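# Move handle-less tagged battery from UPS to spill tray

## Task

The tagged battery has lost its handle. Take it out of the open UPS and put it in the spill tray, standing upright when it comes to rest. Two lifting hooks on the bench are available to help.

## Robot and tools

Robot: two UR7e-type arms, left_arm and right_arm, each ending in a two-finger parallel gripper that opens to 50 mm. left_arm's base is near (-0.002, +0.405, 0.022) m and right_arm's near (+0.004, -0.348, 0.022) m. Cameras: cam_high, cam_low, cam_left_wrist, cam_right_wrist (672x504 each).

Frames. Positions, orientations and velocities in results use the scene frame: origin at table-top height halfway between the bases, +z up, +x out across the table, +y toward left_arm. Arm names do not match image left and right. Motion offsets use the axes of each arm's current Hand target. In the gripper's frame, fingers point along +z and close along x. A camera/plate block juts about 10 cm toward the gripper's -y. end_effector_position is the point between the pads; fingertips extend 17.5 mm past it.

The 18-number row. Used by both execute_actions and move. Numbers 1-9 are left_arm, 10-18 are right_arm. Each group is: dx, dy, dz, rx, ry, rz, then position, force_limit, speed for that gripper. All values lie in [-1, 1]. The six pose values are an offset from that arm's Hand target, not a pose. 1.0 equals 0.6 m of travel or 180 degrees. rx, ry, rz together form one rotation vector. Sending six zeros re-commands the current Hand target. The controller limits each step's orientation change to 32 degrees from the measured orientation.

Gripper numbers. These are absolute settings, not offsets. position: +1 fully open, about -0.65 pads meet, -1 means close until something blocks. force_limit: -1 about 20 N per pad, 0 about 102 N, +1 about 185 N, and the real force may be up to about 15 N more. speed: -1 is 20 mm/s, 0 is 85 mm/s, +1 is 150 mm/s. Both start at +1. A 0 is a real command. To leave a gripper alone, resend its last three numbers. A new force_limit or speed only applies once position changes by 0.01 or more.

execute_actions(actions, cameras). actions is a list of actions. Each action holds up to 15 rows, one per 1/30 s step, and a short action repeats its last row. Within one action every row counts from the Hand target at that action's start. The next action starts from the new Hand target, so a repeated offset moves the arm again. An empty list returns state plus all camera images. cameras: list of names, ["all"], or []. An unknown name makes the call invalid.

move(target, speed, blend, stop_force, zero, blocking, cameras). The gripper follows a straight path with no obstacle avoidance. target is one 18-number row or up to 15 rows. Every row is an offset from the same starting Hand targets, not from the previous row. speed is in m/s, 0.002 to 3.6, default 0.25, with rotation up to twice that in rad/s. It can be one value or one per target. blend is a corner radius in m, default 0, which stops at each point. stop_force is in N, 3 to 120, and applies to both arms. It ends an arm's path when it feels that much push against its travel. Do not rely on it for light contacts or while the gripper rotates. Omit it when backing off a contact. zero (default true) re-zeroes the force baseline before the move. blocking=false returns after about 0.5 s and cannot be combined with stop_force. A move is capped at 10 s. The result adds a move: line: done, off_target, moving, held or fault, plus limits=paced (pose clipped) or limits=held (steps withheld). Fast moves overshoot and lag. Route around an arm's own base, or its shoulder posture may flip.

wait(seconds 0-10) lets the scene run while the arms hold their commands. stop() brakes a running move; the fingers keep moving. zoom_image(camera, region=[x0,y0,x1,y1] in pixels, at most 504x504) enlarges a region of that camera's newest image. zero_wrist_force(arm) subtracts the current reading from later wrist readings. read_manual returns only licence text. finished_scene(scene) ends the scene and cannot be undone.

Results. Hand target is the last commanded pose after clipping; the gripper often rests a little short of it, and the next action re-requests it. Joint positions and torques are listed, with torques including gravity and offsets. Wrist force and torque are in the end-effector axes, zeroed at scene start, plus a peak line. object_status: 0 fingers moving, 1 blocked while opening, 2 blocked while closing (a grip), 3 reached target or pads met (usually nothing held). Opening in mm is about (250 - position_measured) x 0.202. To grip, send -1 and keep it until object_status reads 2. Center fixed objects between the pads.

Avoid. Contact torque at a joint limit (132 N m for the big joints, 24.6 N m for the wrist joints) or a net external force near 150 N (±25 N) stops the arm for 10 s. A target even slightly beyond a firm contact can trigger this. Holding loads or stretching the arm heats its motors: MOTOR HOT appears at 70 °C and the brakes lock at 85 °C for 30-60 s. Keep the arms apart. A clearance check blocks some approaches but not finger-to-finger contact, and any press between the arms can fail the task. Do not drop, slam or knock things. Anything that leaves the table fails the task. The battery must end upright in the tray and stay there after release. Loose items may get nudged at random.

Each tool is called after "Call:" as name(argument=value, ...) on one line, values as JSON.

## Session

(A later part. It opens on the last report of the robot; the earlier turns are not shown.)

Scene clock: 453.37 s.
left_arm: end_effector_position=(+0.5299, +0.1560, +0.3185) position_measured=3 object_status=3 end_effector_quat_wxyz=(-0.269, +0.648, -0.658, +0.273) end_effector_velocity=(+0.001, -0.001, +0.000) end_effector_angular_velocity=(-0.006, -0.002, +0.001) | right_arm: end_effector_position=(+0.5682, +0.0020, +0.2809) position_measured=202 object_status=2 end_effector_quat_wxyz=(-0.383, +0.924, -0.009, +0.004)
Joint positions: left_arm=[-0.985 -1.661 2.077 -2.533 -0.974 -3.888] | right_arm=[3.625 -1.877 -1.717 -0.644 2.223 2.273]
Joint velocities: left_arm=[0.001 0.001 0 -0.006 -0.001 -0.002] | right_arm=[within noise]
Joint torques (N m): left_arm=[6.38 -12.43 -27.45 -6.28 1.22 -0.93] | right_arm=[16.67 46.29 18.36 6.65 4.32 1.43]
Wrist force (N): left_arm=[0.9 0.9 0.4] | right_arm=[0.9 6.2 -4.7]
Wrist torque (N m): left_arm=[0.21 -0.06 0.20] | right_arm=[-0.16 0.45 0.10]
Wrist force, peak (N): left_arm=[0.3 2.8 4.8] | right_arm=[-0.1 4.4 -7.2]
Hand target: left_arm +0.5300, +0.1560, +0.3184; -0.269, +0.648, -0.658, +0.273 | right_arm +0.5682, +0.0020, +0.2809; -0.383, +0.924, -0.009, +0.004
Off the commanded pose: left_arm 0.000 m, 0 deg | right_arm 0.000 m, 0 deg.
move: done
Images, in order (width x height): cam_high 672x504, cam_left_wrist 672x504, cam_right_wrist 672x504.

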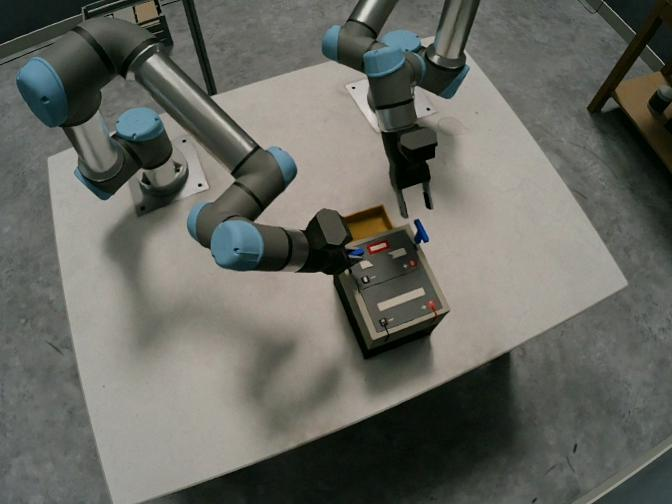

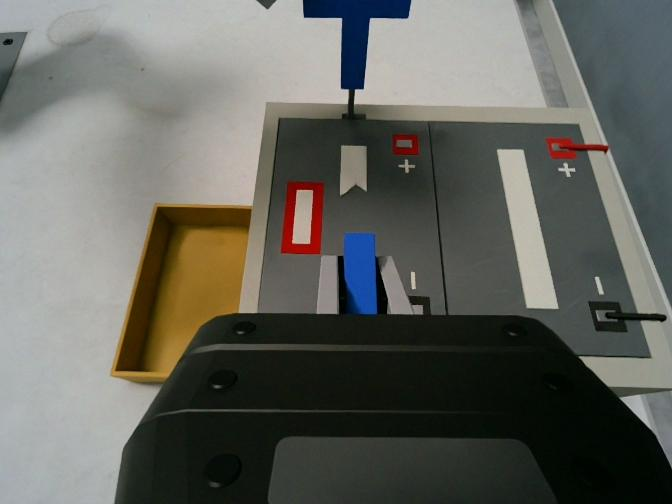

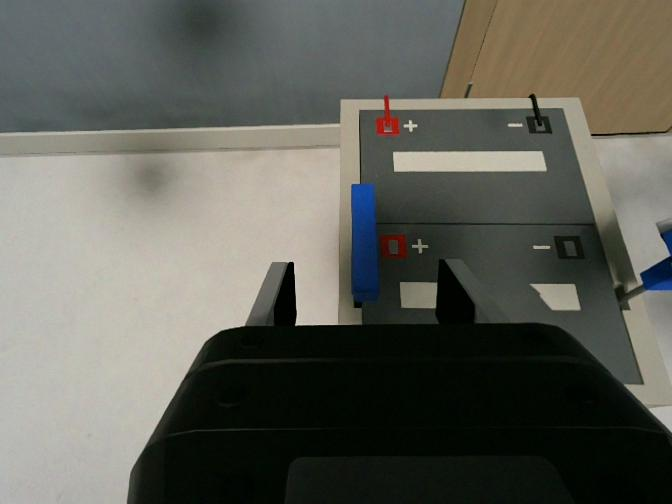

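Call:
move(target=[0.0022,0,0.1,0,0,0,1,-0.5,-0.8,0,0,0,0,0,0,-1,-0.5,-0.9], speed=0.08, stop_force=6)

Call:
move(target=[0,0,0,0,0,0,-1,-0.5,-0.9,0,0,0,0,0,0,-1,-0.5,-0.9], cameras=["cam_left_wrist","cam_right_wrist"])

Call:
zoom_image(camera="cam_left_wrist", region=[300, 0, 430, 150])

Scene clock: 468.07 s.
left_arm: end_effector_position=(+0.5724, +0.1541, +0.2760) position_measured=3 object_status=3 end_effector_quat_wxyz=(-0.269, +0.648, -0.658, +0.273) | right_arm: end_effector_position=(+0.5682, +0.0020, +0.2809) position_measured=202 object_status=2 end_effector_quat_wxyz=(-0.383, +0.924, -0.009, +0.004)
Joint positions: left_arm=[-0.909 -1.508 2.059 -2.709 -1.014 -3.812] | right_arm=[3.625 -1.877 -1.717 -0.644 2.223 2.273]
Joint torques (N m): left_arm=[-6.91 -18.57 -10.84 -6.31 2.27 -2.89] | right_arm=[16.39 45.04 18.81 6.5 3.47 1.59]
Wrist force (N): left_arm=[0.6 1.2 0.3] | right_arm=[1.1 6.9 -4.3]
Wrist torque (N m): left_arm=[0.22 -0.03 0.12] | right_arm=[-0.13 0.43 0.10]
Wrist force, peak (N): left_arm=[0.7 1.3 1.7] | right_arm=[1.1 7.0 -4.4]
Hand target: left_arm +0.5724, +0.1541, +0.2760; -0.269, +0.648, -0.658, +0.273 | right_arm +0.5682, +0.0020, +0.2809; -0.383, +0.924, -0.009, +0.004
Off the commanded pose: left_arm 0.000 m, 0 deg | right_arm 0.000 m, 0 deg.
move: done

Scene clock: 469.80 s.
left_arm: end_effector_position=(+0.5724, +0.1541, +0.2760) position_measured=202 object_status=2 end_effector_quat_wxyz=(-0.269, +0.648, -0.658, +0.273) | right_arm: end_effector_position=(+0.5682, +0.0020, +0.2809) position_measured=202 object_status=2 end_effector_quat_wxyz=(-0.383, +0.924, -0.009, +0.004)
Joint positions: left_arm=[-0.909 -1.508 2.059 -2.709 -1.014 -3.812] | right_arm=[3.625 -1.877 -1.717 -0.644 2.223 2.273]
Joint torques (N m): left_arm=[-6.85 -18.33 -10.68 -6.31 2.07 -2.57] | right_arm=[15.84 45.29 18.2 6.66 3.06 1.54]
Wrist force (N): left_arm=[0.3 0.7 0.1] | right_arm=[1.1 6.9 -4.4]
Wrist torque (N m): left_arm=[0.18 -0.04 0.14] | right_arm=[-0.10 0.43 0.10]
Wrist force, peak (N): left_arm=[0.9 1.1 0.5] | right_arm=[1.0 7.1 -4.3]
Hand target: left_arm +0.5724, +0.1541, +0.2760; -0.269, +0.648, -0.658, +0.273 | right_arm +0.5682, +0.0020, +0.2809; -0.383, +0.924, -0.009, +0.004
Off the commanded pose: left_arm 0.000 m, 0 deg | right_arm 0.000 m, 0 deg.
move: done
Images, in order (width x height): cam_left_wrist 672x504, cam_right_wrist 672x504.

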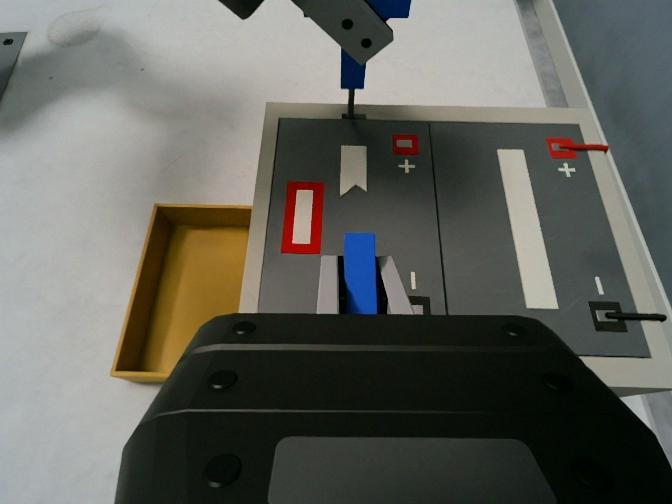

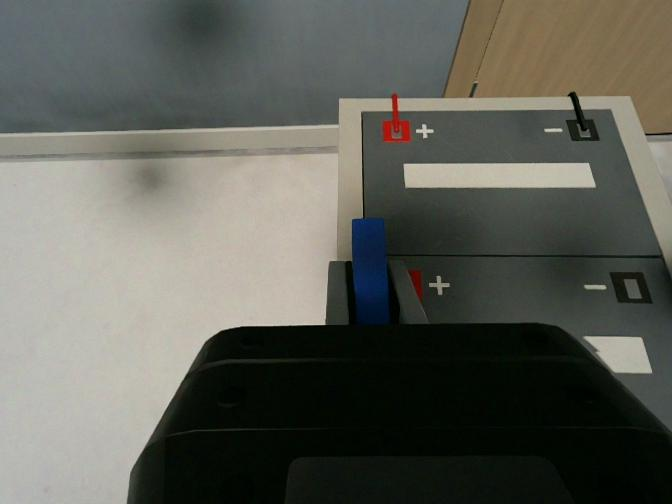

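Scaled by 3.360 from the camera's 672x504 image, which has a finer 960x720 frame.

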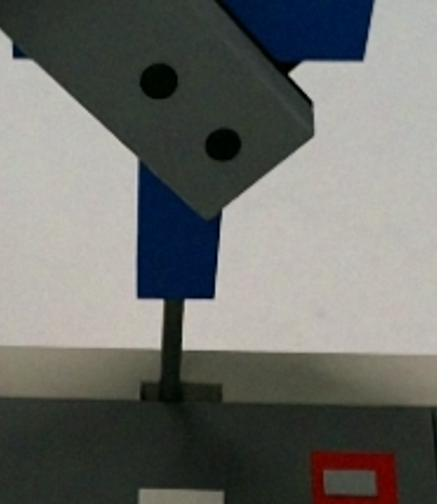

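Call:
move(target=[-0.0005,-0.0037,0.0013,0,0.3536,0.3536,-1,-0.5,-0.9,0,0,0,0,0,0,-1,-0.5,-0.9], speed=0.13, stop_force=14, cameras=["cam_high","cam_left_wrist","cam_right_wrist"])

Call:
zoom_image(camera="cam_left_wrist", region=[300, 0, 430, 150])

Call:
zoom_image(camera="cam_right_wrist", region=[300, 0, 430, 150])

Scene clock: 490.77 s.
left_arm: end_effector_position=(+0.5745, +0.1544, +0.2770) position_measured=202 object_status=2 end_effector_quat_wxyz=(-0.003, +0.007, +0.924, -0.383) | right_arm: end_effector_position=(+0.5682, +0.0020, +0.2809) position_measured=202 object_status=2 end_effector_quat_wxyz=(-0.383, +0.924, -0.009, +0.004)
Joint positions: left_arm=[-0.399 -1.292 1.724 -2.318 -2.303 -2.024] | right_arm=[3.625 -1.877 -1.717 -0.644 2.223 2.273]
Joint torques (N m): left_arm=[-11.63 -50.28 -12.38 -1.35 -3.74 2.68] | right_arm=[15.66 42.95 18.71 6.64 1.37 1.54]
Wrist force (N): left_arm=[-2.7 7.8 -2.2] | right_arm=[1.2 6.7 -4.6]
Wrist torque (N m): left_arm=[-0.15 -0.28 0.47] | right_arm=[-0.12 0.41 0.10]
Wrist force, peak (N): left_arm=[-4.2 7.9 -3.0] | right_arm=[1.2 6.9 -4.6]
Hand target: left_arm +0.5745, +0.1544, +0.2770; -0.003, +0.007, +0.924, -0.383 | right_arm +0.5682, +0.0020, +0.2809; -0.383, +0.924, -0.009, +0.004
Off the commanded pose: left_arm 0.000 m, 0 deg | right_arm 0.000 m, 0 deg.
move: done
Images, in order (width x height): cam_high 672x504, cam_left_wrist 672x504, cam_right_wrist 672x504.

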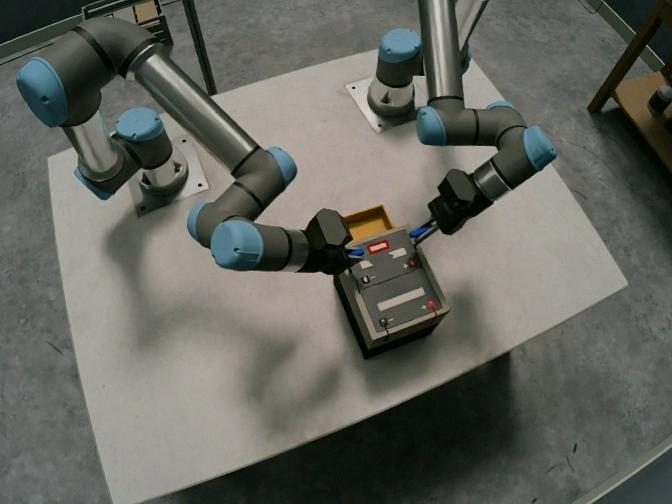

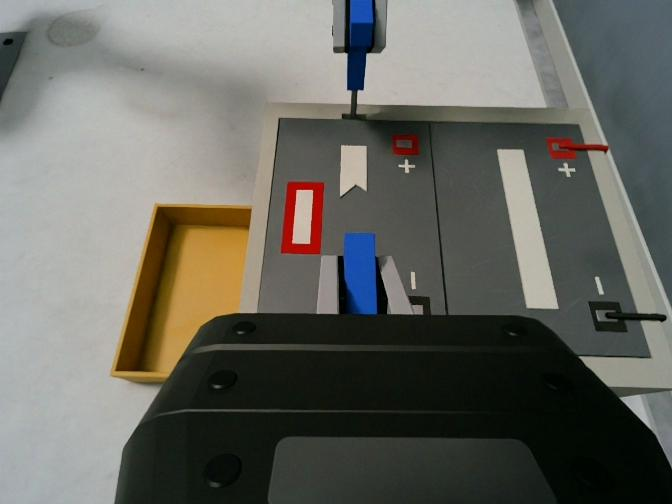

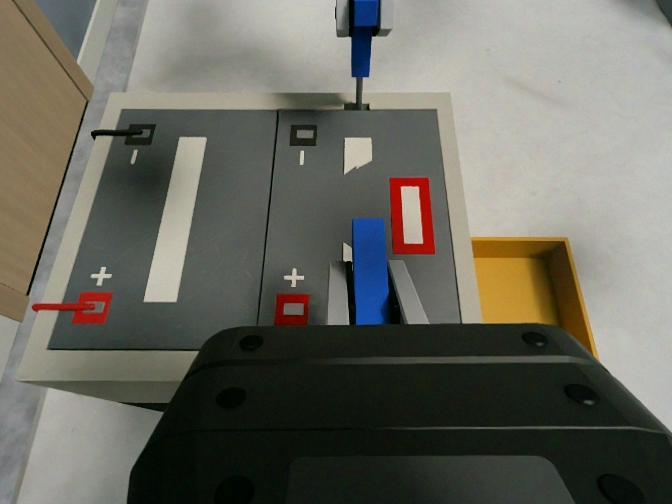

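Scaled by 3.360 from the camera's 672x504 image, which has a finer 960x720 frame.

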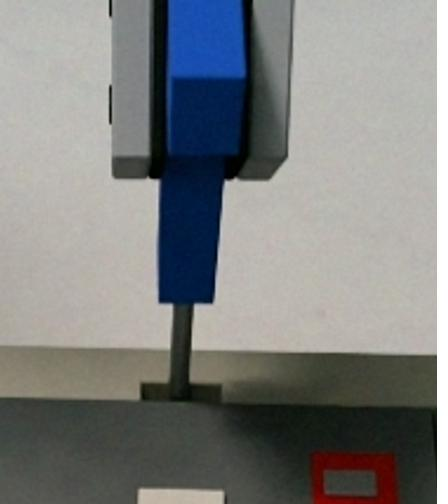

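Scaled by 3.360 from the camera's 672x504 image, which has a finer 960x720 frame.

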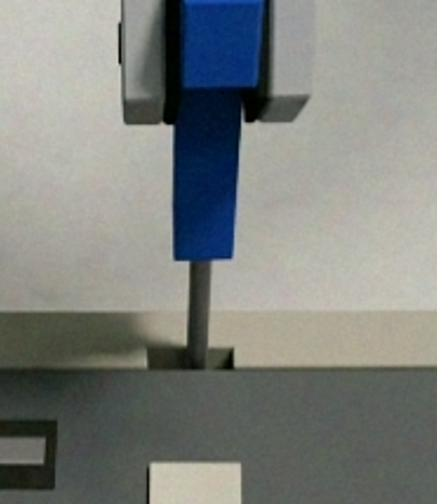

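Call:
move(target=[0,-0.0354,-0.0354,0,0,0,-1,-0.5,-0.9,0.002,-0.0354,-0.0354,0,0,0,-1,-0.5,-0.9], speed=0.02, stop_force=7)

Scene clock: 497.87 s.
left_arm: end_effector_position=(+0.5745, +0.1544, +0.2893) position_measured=202 object_status=2 end_effector_quat_wxyz=(-0.003, +0.007, +0.924, -0.383) | right_arm: end_effector_position=(+0.5687, +0.0020, +0.2937) position_measured=202 object_status=2 end_effector_quat_wxyz=(-0.383, +0.924, -0.009, +0.004)
Joint positions: left_arm=[-0.399 -1.304 1.706 -2.288 -2.303 -2.024] | right_arm=[3.624 -1.865 -1.697 -0.676 2.223 2.272]
Joint torques (N m): left_arm=[-4.21 -33.13 -16.28 -3.57 -4.26 0.46] | right_arm=[4.69 28.4 23.95 3.24 5.7 1.24]
Wrist force (N): left_arm=[2.0 11.1 0.7] | right_arm=[-1.1 11.0 -0.2]
Wrist torque (N m): left_arm=[0.02 0.21 0.10] | right_arm=[-0.05 0.23 0.32]
Wrist force, peak (N): left_arm=[-1.0 20.6 12.5] | right_arm=[0.1 18.5 10.7]
Hand target: left_arm +0.5745, +0.1544, +0.2893; -0.003, +0.007, +0.924, -0.383 (not the last commanded pose) | right_arm +0.5687, +0.0020, +0.2937; -0.383, +0.924, -0.009, +0.004 (not the last commanded pose)
Off the commanded pose: left_arm 0.018 m, 0 deg | right_arm 0.017 m, 0 deg.
move: contact (left_arm, right_arm)

Call:
move(target=[0,-0.0177,-0.0177,0,0,0,-1,-0.5,-0.9,0,-0.0177,-0.0177,0,0,0,-1,-0.5,-0.9], speed=0.02)

Call:
move(target=[0,-0.125,-0.125,0,0,0,-1,-0.5,-0.9,0,-0.125,-0.125,0,0,0,-1,-0.5,-0.9], speed=0.06, cameras=["all"])

Call:
zoom_image(camera="cam_low", region=[340, 140, 480, 280])

Scene clock: 514.40 s.
left_arm: end_effector_position=(+0.5745, +0.1544, +0.3046) position_measured=202 object_status=2 end_effector_quat_wxyz=(-0.003, +0.007, +0.924, -0.383) | right_arm: end_effector_position=(+0.5687, +0.0020, +0.3089) position_measured=202 object_status=2 end_effector_quat_wxyz=(-0.383, +0.924, -0.009, +0.004)
Joint positions: left_arm=[-0.399 -1.318 1.682 -2.25 -2.303 -2.024] | right_arm=[3.624 -1.851 -1.674 -0.713 2.223 2.272]
Joint torques (N m): left_arm=[3.83 -43.33 -30.62 -9.57 -6.31 -2.37] | right_arm=[10.52 39.93 27.97 10 5.28 0.73]
Wrist force (N): left_arm=[0.4 21.4 11.4] | right_arm=[-0.4 19.1 9.7]
Wrist torque (N m): left_arm=[0.43 -0.01 0.24] | right_arm=[0.32 0.32 0.27]
Wrist force, peak (N): left_arm=[0.5 21.6 12.6] | right_arm=[1.2 20.7 12.3]
Hand target: left_arm +0.5745, +0.1544, +0.3043; -0.003, +0.007, +0.924, -0.383 | right_arm +0.5687, +0.0020, +0.3087; -0.383, +0.924, -0.009, +0.004
Off the commanded pose: left_arm 0.000 m, 0 deg | right_arm 0.000 m, 0 deg.
move: done

Scene clock: 516.50 s.
left_arm: end_effector_position=(+0.5744, +0.1544, +0.4106) position_measured=202 object_status=2 end_effector_quat_wxyz=(-0.003, +0.007, +0.924, -0.383) | right_arm: end_effector_position=(+0.5686, +0.0020, +0.4149) position_measured=202 object_status=2 end_effector_quat_wxyz=(-0.383, +0.924, -0.009, +0.004)
Joint positions: left_arm=[-0.399 -1.375 1.475 -1.986 -2.303 -2.024] | right_arm=[3.624 -1.789 -1.474 -0.976 2.223 2.272]
Joint torques (N m): left_arm=[-9.45 -40.49 -25.25 -9.46 -4.34 2.32] | right_arm=[13.96 34.01 30.78 10.34 3.4 -1.2]
Wrist force (N): left_arm=[0.4 22.5 10.8] | right_arm=[-0.9 19.9 9.1]
Wrist torque (N m): left_arm=[0.32 -0.01 0.22] | right_arm=[0.25 0.26 0.30]
Wrist force, peak (N): left_arm=[0.6 23.5 14.3] | right_arm=[-0.6 21.1 12.5]
Hand target: left_arm +0.5744, +0.1544, +0.4104; -0.003, +0.007, +0.924, -0.383 | right_arm +0.5686, +0.0020, +0.4148; -0.383, +0.924, -0.009, +0.004
Off the commanded pose: left_arm 0.000 m, 0 deg | right_arm 0.000 m, 0 deg.
move: done

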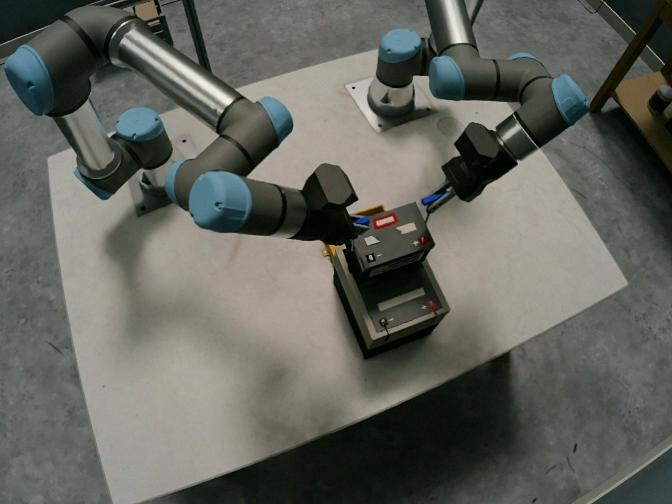

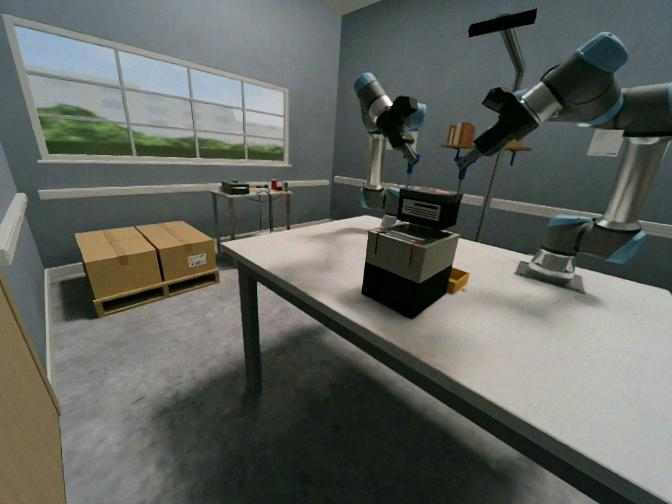

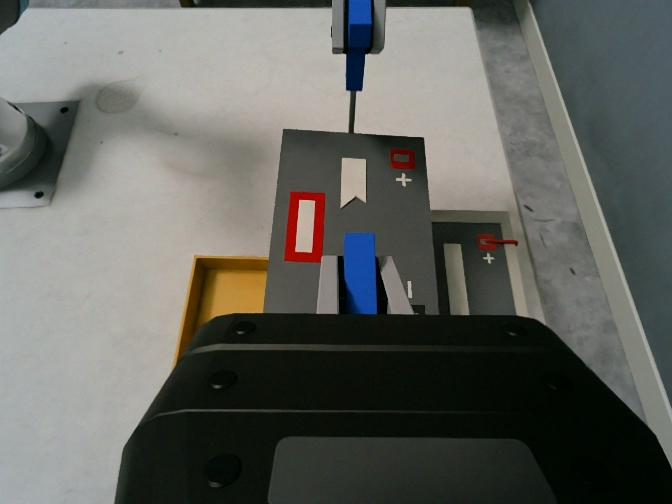

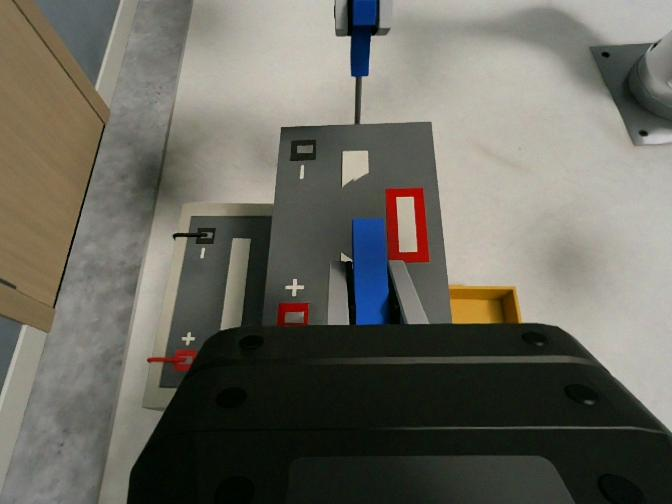

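Scaled by 3.600 from the camera's 672x504 image, which has a finer 960x720 frame.

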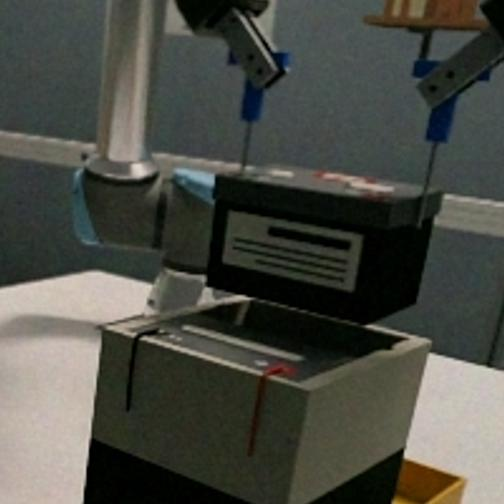

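Call:
move(target=[0.23,0.0247,-0.0247,0,0,0,-1,-0.5,-0.9,-0.23,-0.0247,0.0247,0,0,0,-1,-0.5,-0.9], speed=0.06, cameras=["cam_high","cam_left_wrist","cam_right_wrist"])

Call:
zoom_image(camera="cam_high", region=[300, 150, 410, 270])

Scene clock: 552.63 s.
left_arm: end_effector_position=(+0.4367, +0.1773, +0.4102) position_measured=202 object_status=2 end_effector_quat_wxyz=(-0.003, +0.007, +0.924, -0.383) end_effector_velocity=(+0.002, +0.000, +0.000) end_effector_angular_velocity=(+0.001, -0.002, +0.001) | right_arm: end_effector_position=(+0.4310, +0.0257, +0.4148) position_measured=202 object_status=2 end_effector_quat_wxyz=(-0.383, +0.924, -0.009, +0.004) end_effector_velocity=(+0.001, -0.001, -0.001) end_effector_angular_velocity=(-0.002, +0.002, +0.001)
Joint positions: left_arm=[-0.458 -1.711 1.833 -2.057 -2.283 -2.098] | right_arm=[3.82 -1.513 -1.799 -0.809 2.123 2.476]
Joint velocities: left_arm=[0.001 0.004 -0.005 0 0.001 0.002] | right_arm=[-0.003 -0.003 0.003 -0.005 0.002 -0.004]
Joint torques (N m): left_arm=[5.08 -22 -53.05 -9.26 -6.02 2.34] | right_arm=[-9.43 21.53 45.5 6.39 6.75 -1.82]
Wrist force (N): left_arm=[0.4 23.6 9.0] | right_arm=[-1.0 21.1 7.3]
Wrist torque (N m): left_arm=[0.12 0.01 0.23] | right_arm=[0.05 0.27 0.34]
Wrist force, peak (N): left_arm=[-1.1 22.4 12.6] | right_arm=[-2.2 21.8 7.6]
Hand target: left_arm +0.4368, +0.1774, +0.4103; -0.003, +0.007, +0.924, -0.383 | right_arm +0.4311, +0.0256, +0.4148; -0.383, +0.924, -0.009, +0.004
Off the commanded pose: left_arm 0.000 m, 0 deg | right_arm 0.000 m, 0 deg.
move: done
Images, in order (width x height): cam_high 672x504, cam_left_wrist 672x504, cam_right_wrist 672x504.

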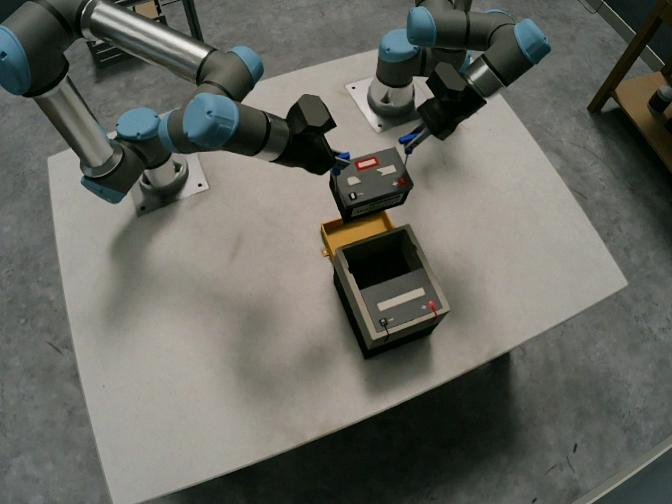

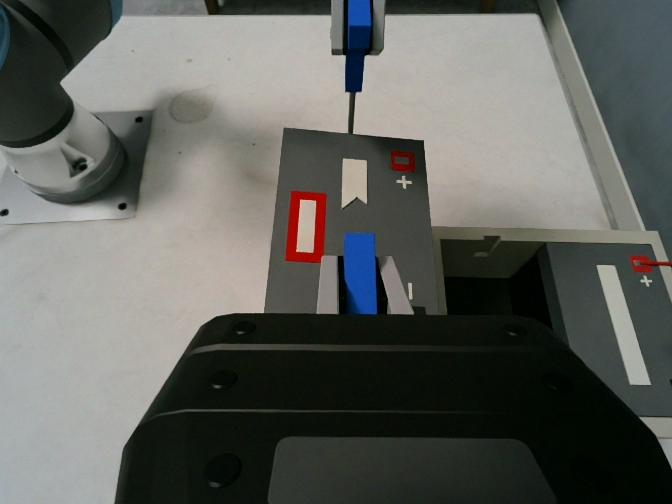

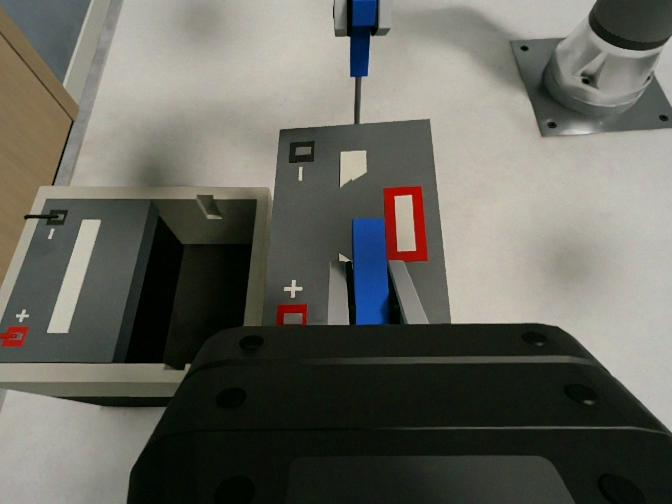

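Scaled by 4.200 from the camera's 672x504 image, which has a finer 960x720 frame.

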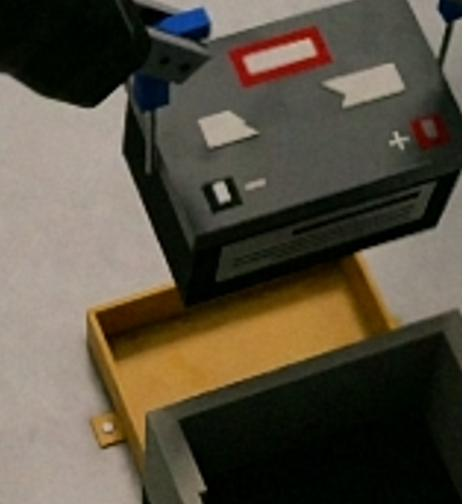

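Call:
move(target=[0,0.1885,0.1885,0,0,0,-1,-0.5,-0.9,0,0.1885,0.1885,0,0,0,-1,-0.5,-0.9], speed=0.07, cameras=["cam_high","cam_left_wrist","cam_right_wrist"])

Call:
zoom_image(camera="cam_high", region=[300, 170, 410, 290])

Scene clock: 562.70 s.
left_arm: end_effector_position=(+0.4368, +0.1774, +0.2503) position_measured=202 object_status=2 end_effector_quat_wxyz=(-0.003, +0.007, +0.924, -0.383) | right_arm: end_effector_position=(+0.4311, +0.0256, +0.2547) position_measured=202 object_status=2 end_effector_quat_wxyz=(-0.383, +0.924, -0.009, +0.004)
Joint positions: left_arm=[-0.457 -1.571 2.141 -2.505 -2.283 -2.098] | right_arm=[3.819 -1.668 -2.086 -0.369 2.124 2.476]
Joint torques (N m): left_arm=[3.81 -41.61 -48.25 -5.97 -6.14 -2.72] | right_arm=[-10.07 43.36 38.48 6.65 6.11 1.51]
Wrist force (N): left_arm=[0.4 21.8 11.4] | right_arm=[-0.9 19.2 9.7]
Wrist torque (N m): left_arm=[0.44 -0.03 0.19] | right_arm=[0.32 0.27 0.33]
Wrist force, peak (N): left_arm=[0.3 23.2 14.2] | right_arm=[-1.0 21.0 12.3]
Hand target: left_arm +0.4368, +0.1774, +0.2504; -0.003, +0.007, +0.924, -0.383 | right_arm +0.4311, +0.0256, +0.2548; -0.383, +0.924, -0.009, +0.004
Off the commanded pose: left_arm 0.000 m, 0 deg | right_arm 0.000 m, 0 deg.
move: done
Images, in order (width x height): cam_high 672x504, cam_left_wrist 672x504, cam_right_wrist 672x504.

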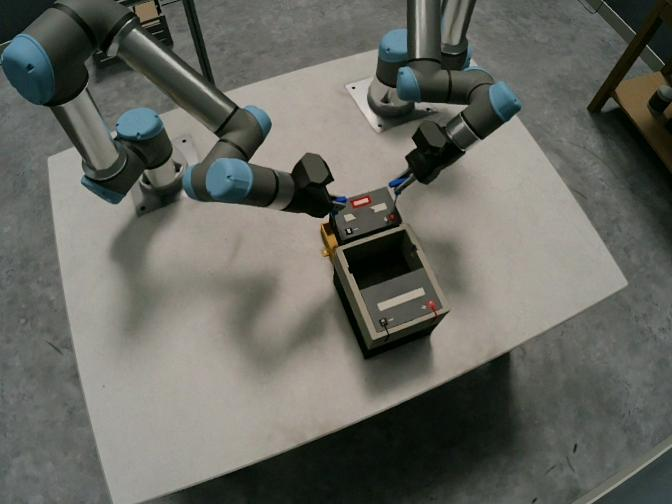

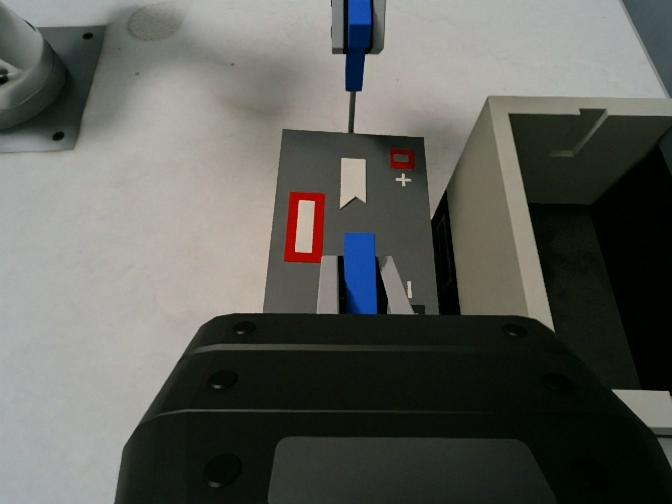

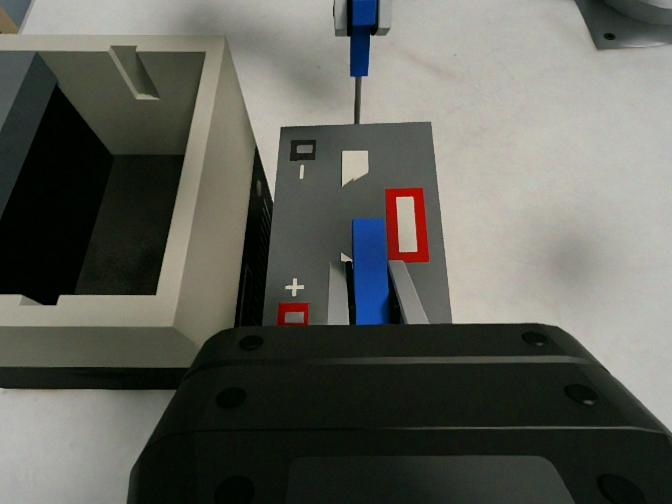

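Scaled by 4.200 from the camera's 672x504 image, which has a finer 960x720 frame.

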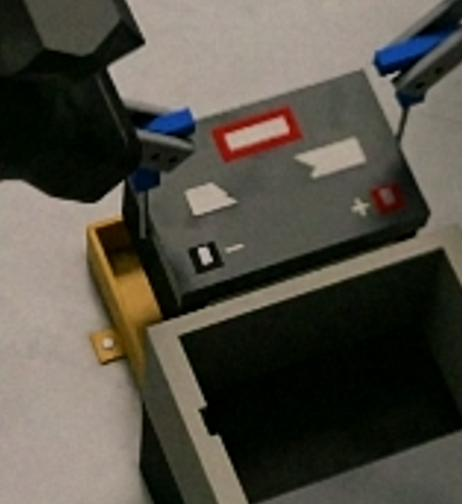

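Call:
zoom_image(camera="cam_high", region=[310, 180, 370, 260])

Scaled by 6.300 from the camera's 672x504 image, which has a finer 960x720 frame.

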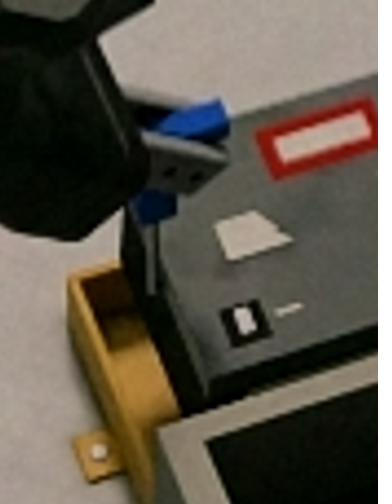

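Call:
move(target=[0.0133,0.0035,-0.0035,0,0,0,-1,-0.5,-0.9,-0.0133,-0.0035,0.0035,0,0,0,-1,-0.5,-0.9], speed=0.04)

Call:
move(target=[0,0.064,0.064,0,0,0,-1,-0.5,-0.9,0,0.064,0.064,0,0,0,-1,-0.5,-0.9], speed=0.025, stop_force=5, cameras=["cam_high","cam_left_wrist","cam_right_wrist"])

Call:
zoom_image(camera="cam_high", region=[300, 170, 410, 290])

Scene clock: 642.53 s.
left_arm: end_effector_position=(+0.4288, +0.1805, +0.2503) position_measured=202 object_status=2 end_effector_quat_wxyz=(-0.003, +0.007, +0.924, -0.383) | right_arm: end_effector_position=(+0.4231, +0.0288, +0.2548) position_measured=202 object_status=2 end_effector_quat_wxyz=(-0.383, +0.924, -0.009, +0.004)
Joint positions: left_arm=[-0.458 -1.591 2.162 -2.506 -2.283 -2.099] | right_arm=[3.837 -1.656 -2.101 -0.356 2.114 2.493]
Joint torques (N m): left_arm=[-8.02 -22.82 -44.68 -9.96 -3.93 -2.66] | right_arm=[-11.03 25.82 40.83 7.85 4.59 -1.25]
Wrist force (N): left_arm=[0.6 22.0 11.3] | right_arm=[-1.0 19.6 9.3]
Wrist torque (N m): left_arm=[0.38 -0.07 0.23] | right_arm=[0.28 0.28 0.25]
Wrist force, peak (N): left_arm=[0.4 22.1 11.4] | right_arm=[-0.7 19.9 9.0]
Hand target: left_arm +0.4289, +0.1805, +0.2504; -0.003, +0.007, +0.924, -0.383 | right_arm +0.4232, +0.0287, +0.2548; -0.383, +0.924, -0.009, +0.004
Off the commanded pose: left_arm 0.000 m, 0 deg | right_arm 0.000 m, 0 deg.
move: done

Scene clock: 645.83 s.
left_arm: end_effector_position=(+0.4289, +0.1805, +0.1961) position_measured=202 object_status=2 end_effector_quat_wxyz=(-0.003, +0.007, +0.924, -0.383) | right_arm: end_effector_position=(+0.4232, +0.0287, +0.2005) position_measured=202 object_status=2 end_effector_quat_wxyz=(-0.383, +0.924, -0.009, +0.004)
Joint positions: left_arm=[-0.458 -1.494 2.236 -2.677 -2.283 -2.099] | right_arm=[3.836 -1.753 -2.166 -0.194 2.114 2.493]
Joint torques (N m): left_arm=[4.67 -44.64 -45.01 -5.26 -5.59 -2.71] | right_arm=[-10.23 46.14 37.38 5.92 5.88 1.22]
Wrist force (N): left_arm=[0.7 21.4 11.4] | right_arm=[-1.0 19.0 9.8]
Wrist torque (N m): left_arm=[0.45 -0.08 0.22] | right_arm=[0.34 0.28 0.29]
Wrist force, peak (N): left_arm=[0.9 22.4 12.6] | right_arm=[-0.9 20.0 10.7]
Hand target: left_arm +0.4289, +0.1805, +0.1961; -0.003, +0.007, +0.924, -0.383 | right_arm +0.4232, +0.0287, +0.2005; -0.383, +0.924, -0.009, +0.004
Off the commanded pose: left_arm 0.000 m, 0 deg | right_arm 0.000 m, 0 deg.
move: done
Images, in order (width x height): cam_high 672x504, cam_left_wrist 672x504, cam_right_wrist 672x504.

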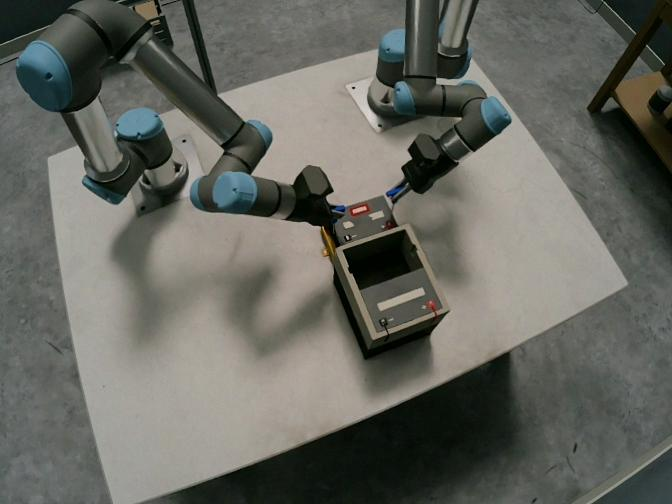

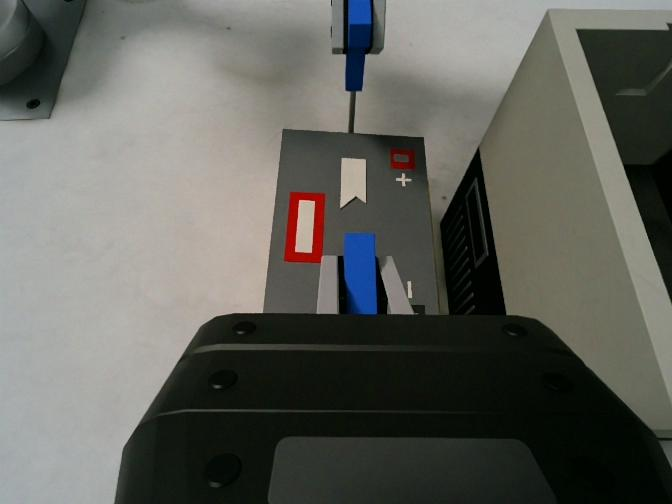

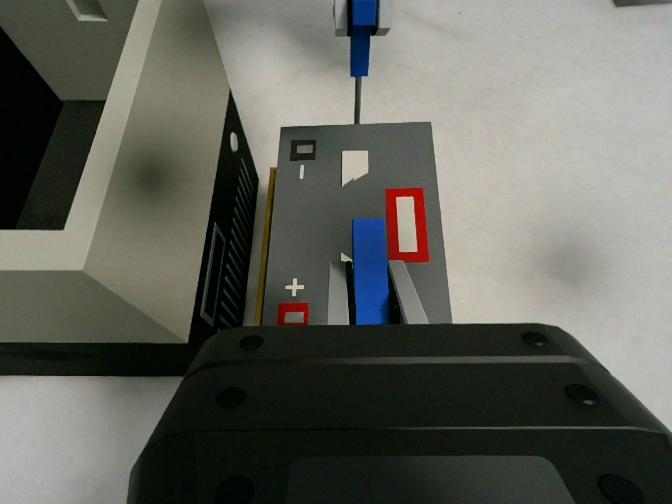

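Scaled by 4.200 from the camera's 672x504 image, which has a finer 960x720 frame.

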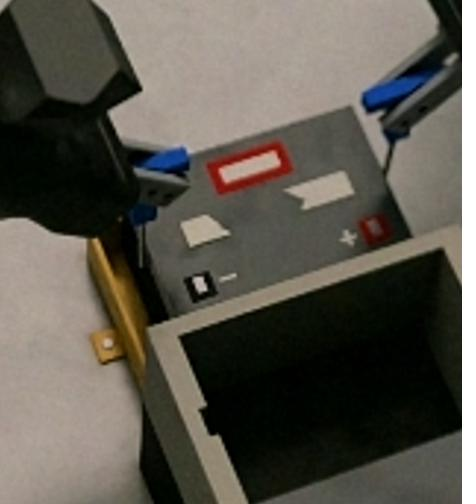

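Call:
move(target=[0,0.059,0.059,0,0,0,-1,-0.5,-0.9,0,0.059,0.059,0,0,0,-1,-0.5,-0.9], speed=0.02, stop_force=8, cameras=["cam_high","cam_left_wrist","cam_right_wrist"])

Call:
zoom_image(camera="cam_high", region=[300, 170, 410, 290])

Scene clock: 654.53 s.
left_arm: end_effector_position=(+0.4289, +0.1805, +0.1820) position_measured=202 object_status=2 end_effector_quat_wxyz=(-0.003, +0.007, +0.924, -0.383) | right_arm: end_effector_position=(+0.4232, +0.0287, +0.1864) position_measured=202 object_status=2 end_effector_quat_wxyz=(-0.383, +0.924, -0.009, +0.004)
Joint positions: left_arm=[-0.458 -1.465 2.252 -2.723 -2.283 -2.099] | right_arm=[3.836 -1.782 -2.18 -0.151 2.114 2.493]
Joint torques (N m): left_arm=[-1.06 -29.67 -41.33 -8.89 -3.22 0.86] | right_arm=[-7.12 43.16 33.88 9.72 1.35 -0.85]
Wrist force (N): left_arm=[0.4 16.9 6.2] | right_arm=[-0.9 14.3 4.4]
Wrist torque (N m): left_arm=[0.27 -0.08 0.25] | right_arm=[0.12 0.24 0.30]
Wrist force, peak (N): left_arm=[0.4 21.7 11.7] | right_arm=[-0.8 19.3 9.8]
Hand target: left_arm +0.4289, +0.1805, +0.1820; -0.003, +0.007, +0.924, -0.383 (not the last commanded pose) | right_arm +0.4232, +0.0287, +0.1865; -0.383, +0.924, -0.009, +0.004 (not the last commanded pose)
Off the commanded pose: left_arm 0.036 m, 0 deg | right_arm 0.036 m, 0 deg.
move: contact (left_arm, right_arm)
Images, in order (width x height): cam_high 672x504, cam_left_wrist 672x504, cam_right_wrist 672x504.

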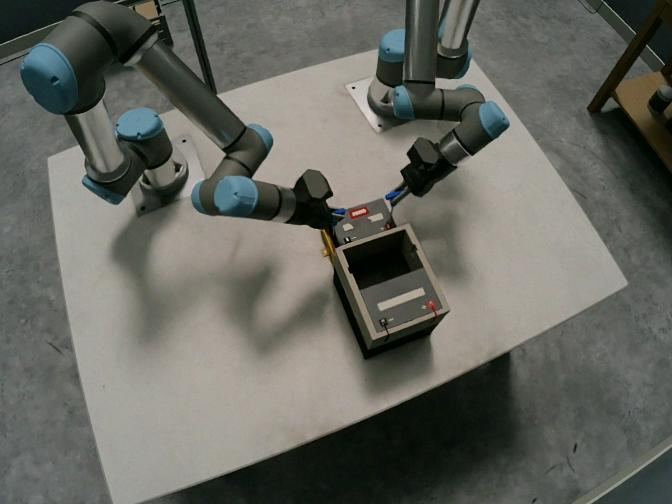

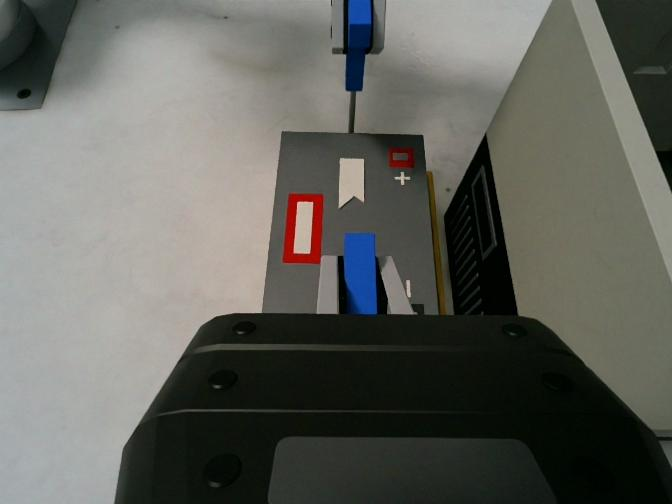

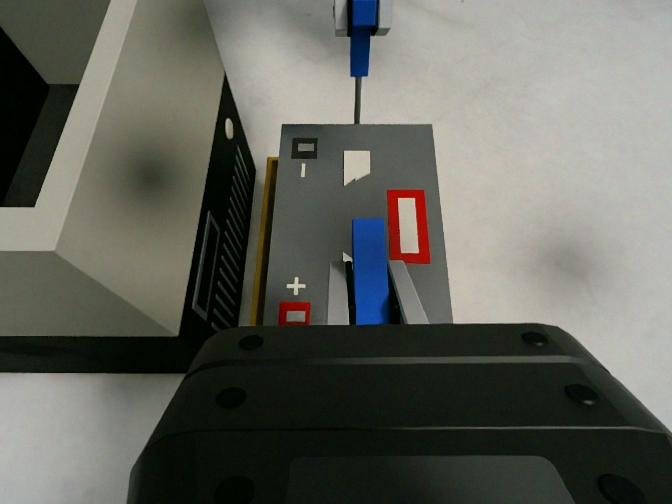

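Scaled by 4.200 from the camera's 672x504 image, which has a finer 960x720 frame.

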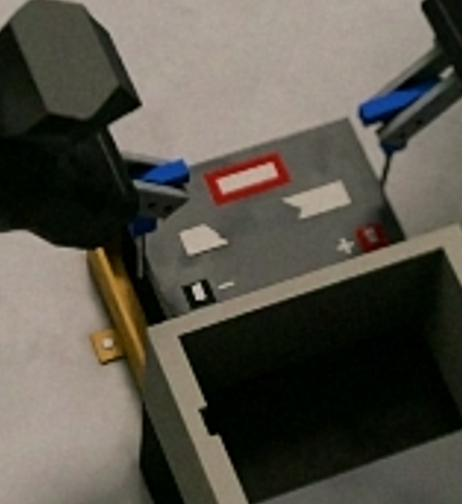

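Call:
move(target=[0,0.0095,0.0095,0,0,0,-1,-0.5,-0.9,0,0.0095,0.0095,0,0,0,-1,-0.5,-0.9], speed=0.02, cameras=[])

Scene clock: 663.40 s.
left_arm: end_effector_position=(+0.4289, +0.1805, +0.1738) position_measured=202 object_status=2 end_effector_quat_wxyz=(-0.003, +0.007, +0.924, -0.383) | right_arm: end_effector_position=(+0.4232, +0.0287, +0.1782) position_measured=202 object_status=2 end_effector_quat_wxyz=(-0.383, +0.924, -0.009, +0.004)
Joint positions: left_arm=[-0.458 -1.447 2.261 -2.75 -2.283 -2.099] | right_arm=[3.836 -1.8 -2.188 -0.126 2.114 2.493]
Joint torques (N m): left_arm=[-6.93 -35.6 -18.1 -1.69 -1.9 2.33] | right_arm=[1.06 36.99 23.72 2.16 2.9 -1.25]
Wrist force (N): left_arm=[0.8 6.7 -6.9] | right_arm=[-1.1 4.9 -7.1]
Wrist torque (N m): left_arm=[-0.42 -0.07 0.23] | right_arm=[-0.24 0.21 0.33]
Wrist force, peak (N): left_arm=[0.2 17.4 6.3] | right_arm=[-1.2 16.3 6.2]
Hand target: left_arm +0.4289, +0.1805, +0.1740; -0.003, +0.007, +0.924, -0.383 | right_arm +0.4232, +0.0287, +0.1784; -0.383, +0.924, -0.009, +0.004
Off the commanded pose: left_arm 0.000 m, 0 deg | right_arm 0.000 m, 0 deg.
move: done
No camera images: "cameras" was empty.

Call:
move(target=[[0,0.0236,-0.0236,0,0,0,-1,-0.5,-0.9,0,0.0236,-0.0236,0,0,0,-1,-0.5,-0.9],[0,-0.0764,-0.1236,0,0,0,-1,-0.5,-0.9,0,-0.0764,-0.1236,0,0,0,-1,-0.5,-0.9]], speed=[0.03,0.1], cameras=["cam_high","cam_left_wrist","cam_right_wrist"])

Call:
zoom_image(camera="cam_high", region=[300, 170, 410, 290])

Scene clock: 674.80 s.
left_arm: end_effector_position=(+0.4292, +0.2005, +0.2589) position_measured=202 object_status=2 end_effector_quat_wxyz=(-0.003, +0.007, +0.924, -0.383) | right_arm: end_effector_position=(+0.4228, +0.0087, +0.2633) position_measured=202 object_status=2 end_effector_quat_wxyz=(-0.383, +0.924, -0.009, +0.004)
Joint positions: left_arm=[-0.413 -1.614 2.148 -2.432 -2.298 -2.042] | right_arm=[3.802 -1.619 -2.111 -0.401 2.133 2.459]
Joint torques (N m): left_arm=[-1.63 -20.54 -10.76 -3.81 -0.37 1.8] | right_arm=[10.3 19.25 21.25 4.04 -0.68 -1.47]
Wrist force (N): left_arm=[0.6 1.3 0.9] | right_arm=[-1.0 1.9 0.0]
Wrist torque (N m): left_arm=[0.21 -0.04 0.16] | right_arm=[0.45 0.28 0.27]
Wrist force, peak (N): left_arm=[-0.3 10.5 -2.4] | right_arm=[-0.6 9.1 -2.2]
Hand target: left_arm +0.4292, +0.2005, +0.2588; -0.003, +0.007, +0.924, -0.383 | right_arm +0.4228, +0.0087, +0.2632; -0.383, +0.924, -0.009, +0.004
Off the commanded pose: left_arm 0.000 m, 0 deg | right_arm 0.000 m, 0 deg.
move: done
Images, in order (width x height): cam_high 672x504, cam_left_wrist 672x504, cam_right_wrist 672x504.

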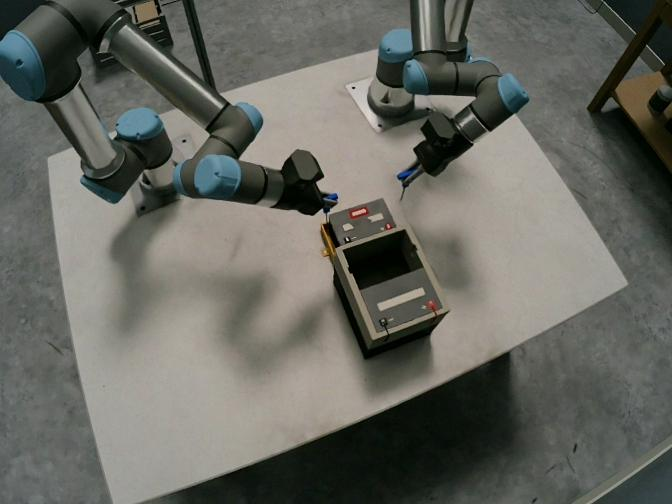

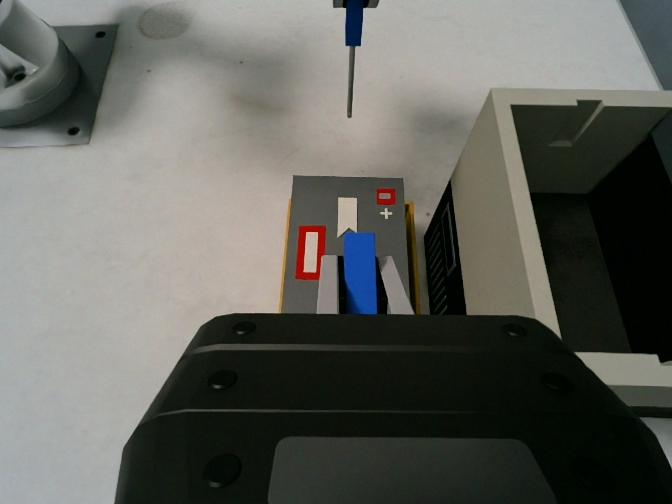

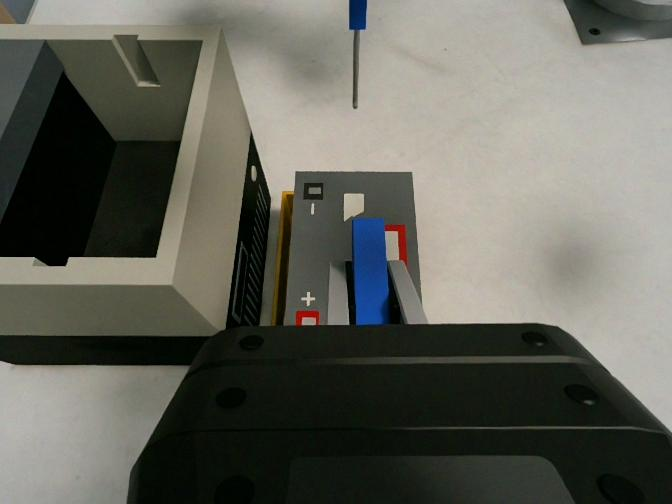

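Scaled by 4.200 from the camera's 672x504 image, which has a finer 960x720 frame.

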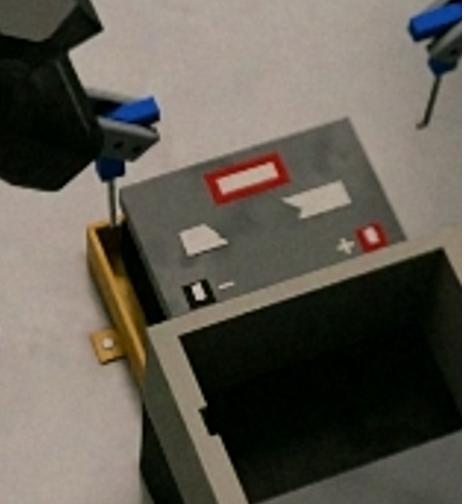

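Call:
zoom_image(camera="cam_left_wrist", region=[260, 150, 440, 320])

Call:
zoom_image(camera="cam_right_wrist", region=[260, 150, 440, 320])

Scaled by 2.800 from the camera's 672x504 image, which has a finer 960x720 frame.

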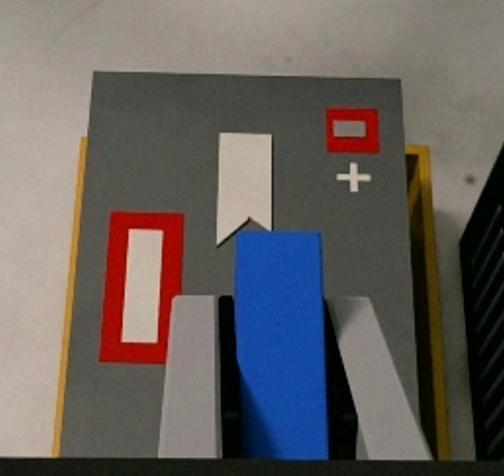

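Scaled by 2.800 from the camera's 672x504 image, which has a finer 960x720 frame.

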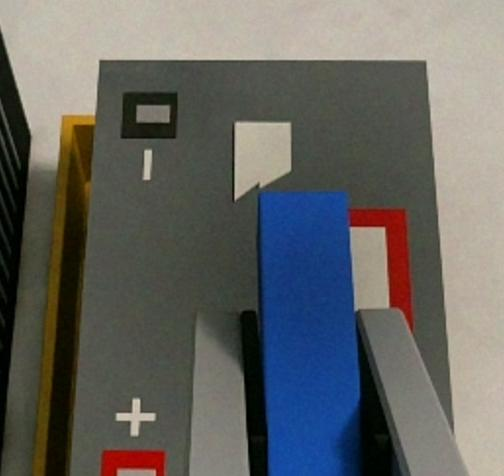

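Call:
finished_scene(scene=2)

The scene is finished: the task was done.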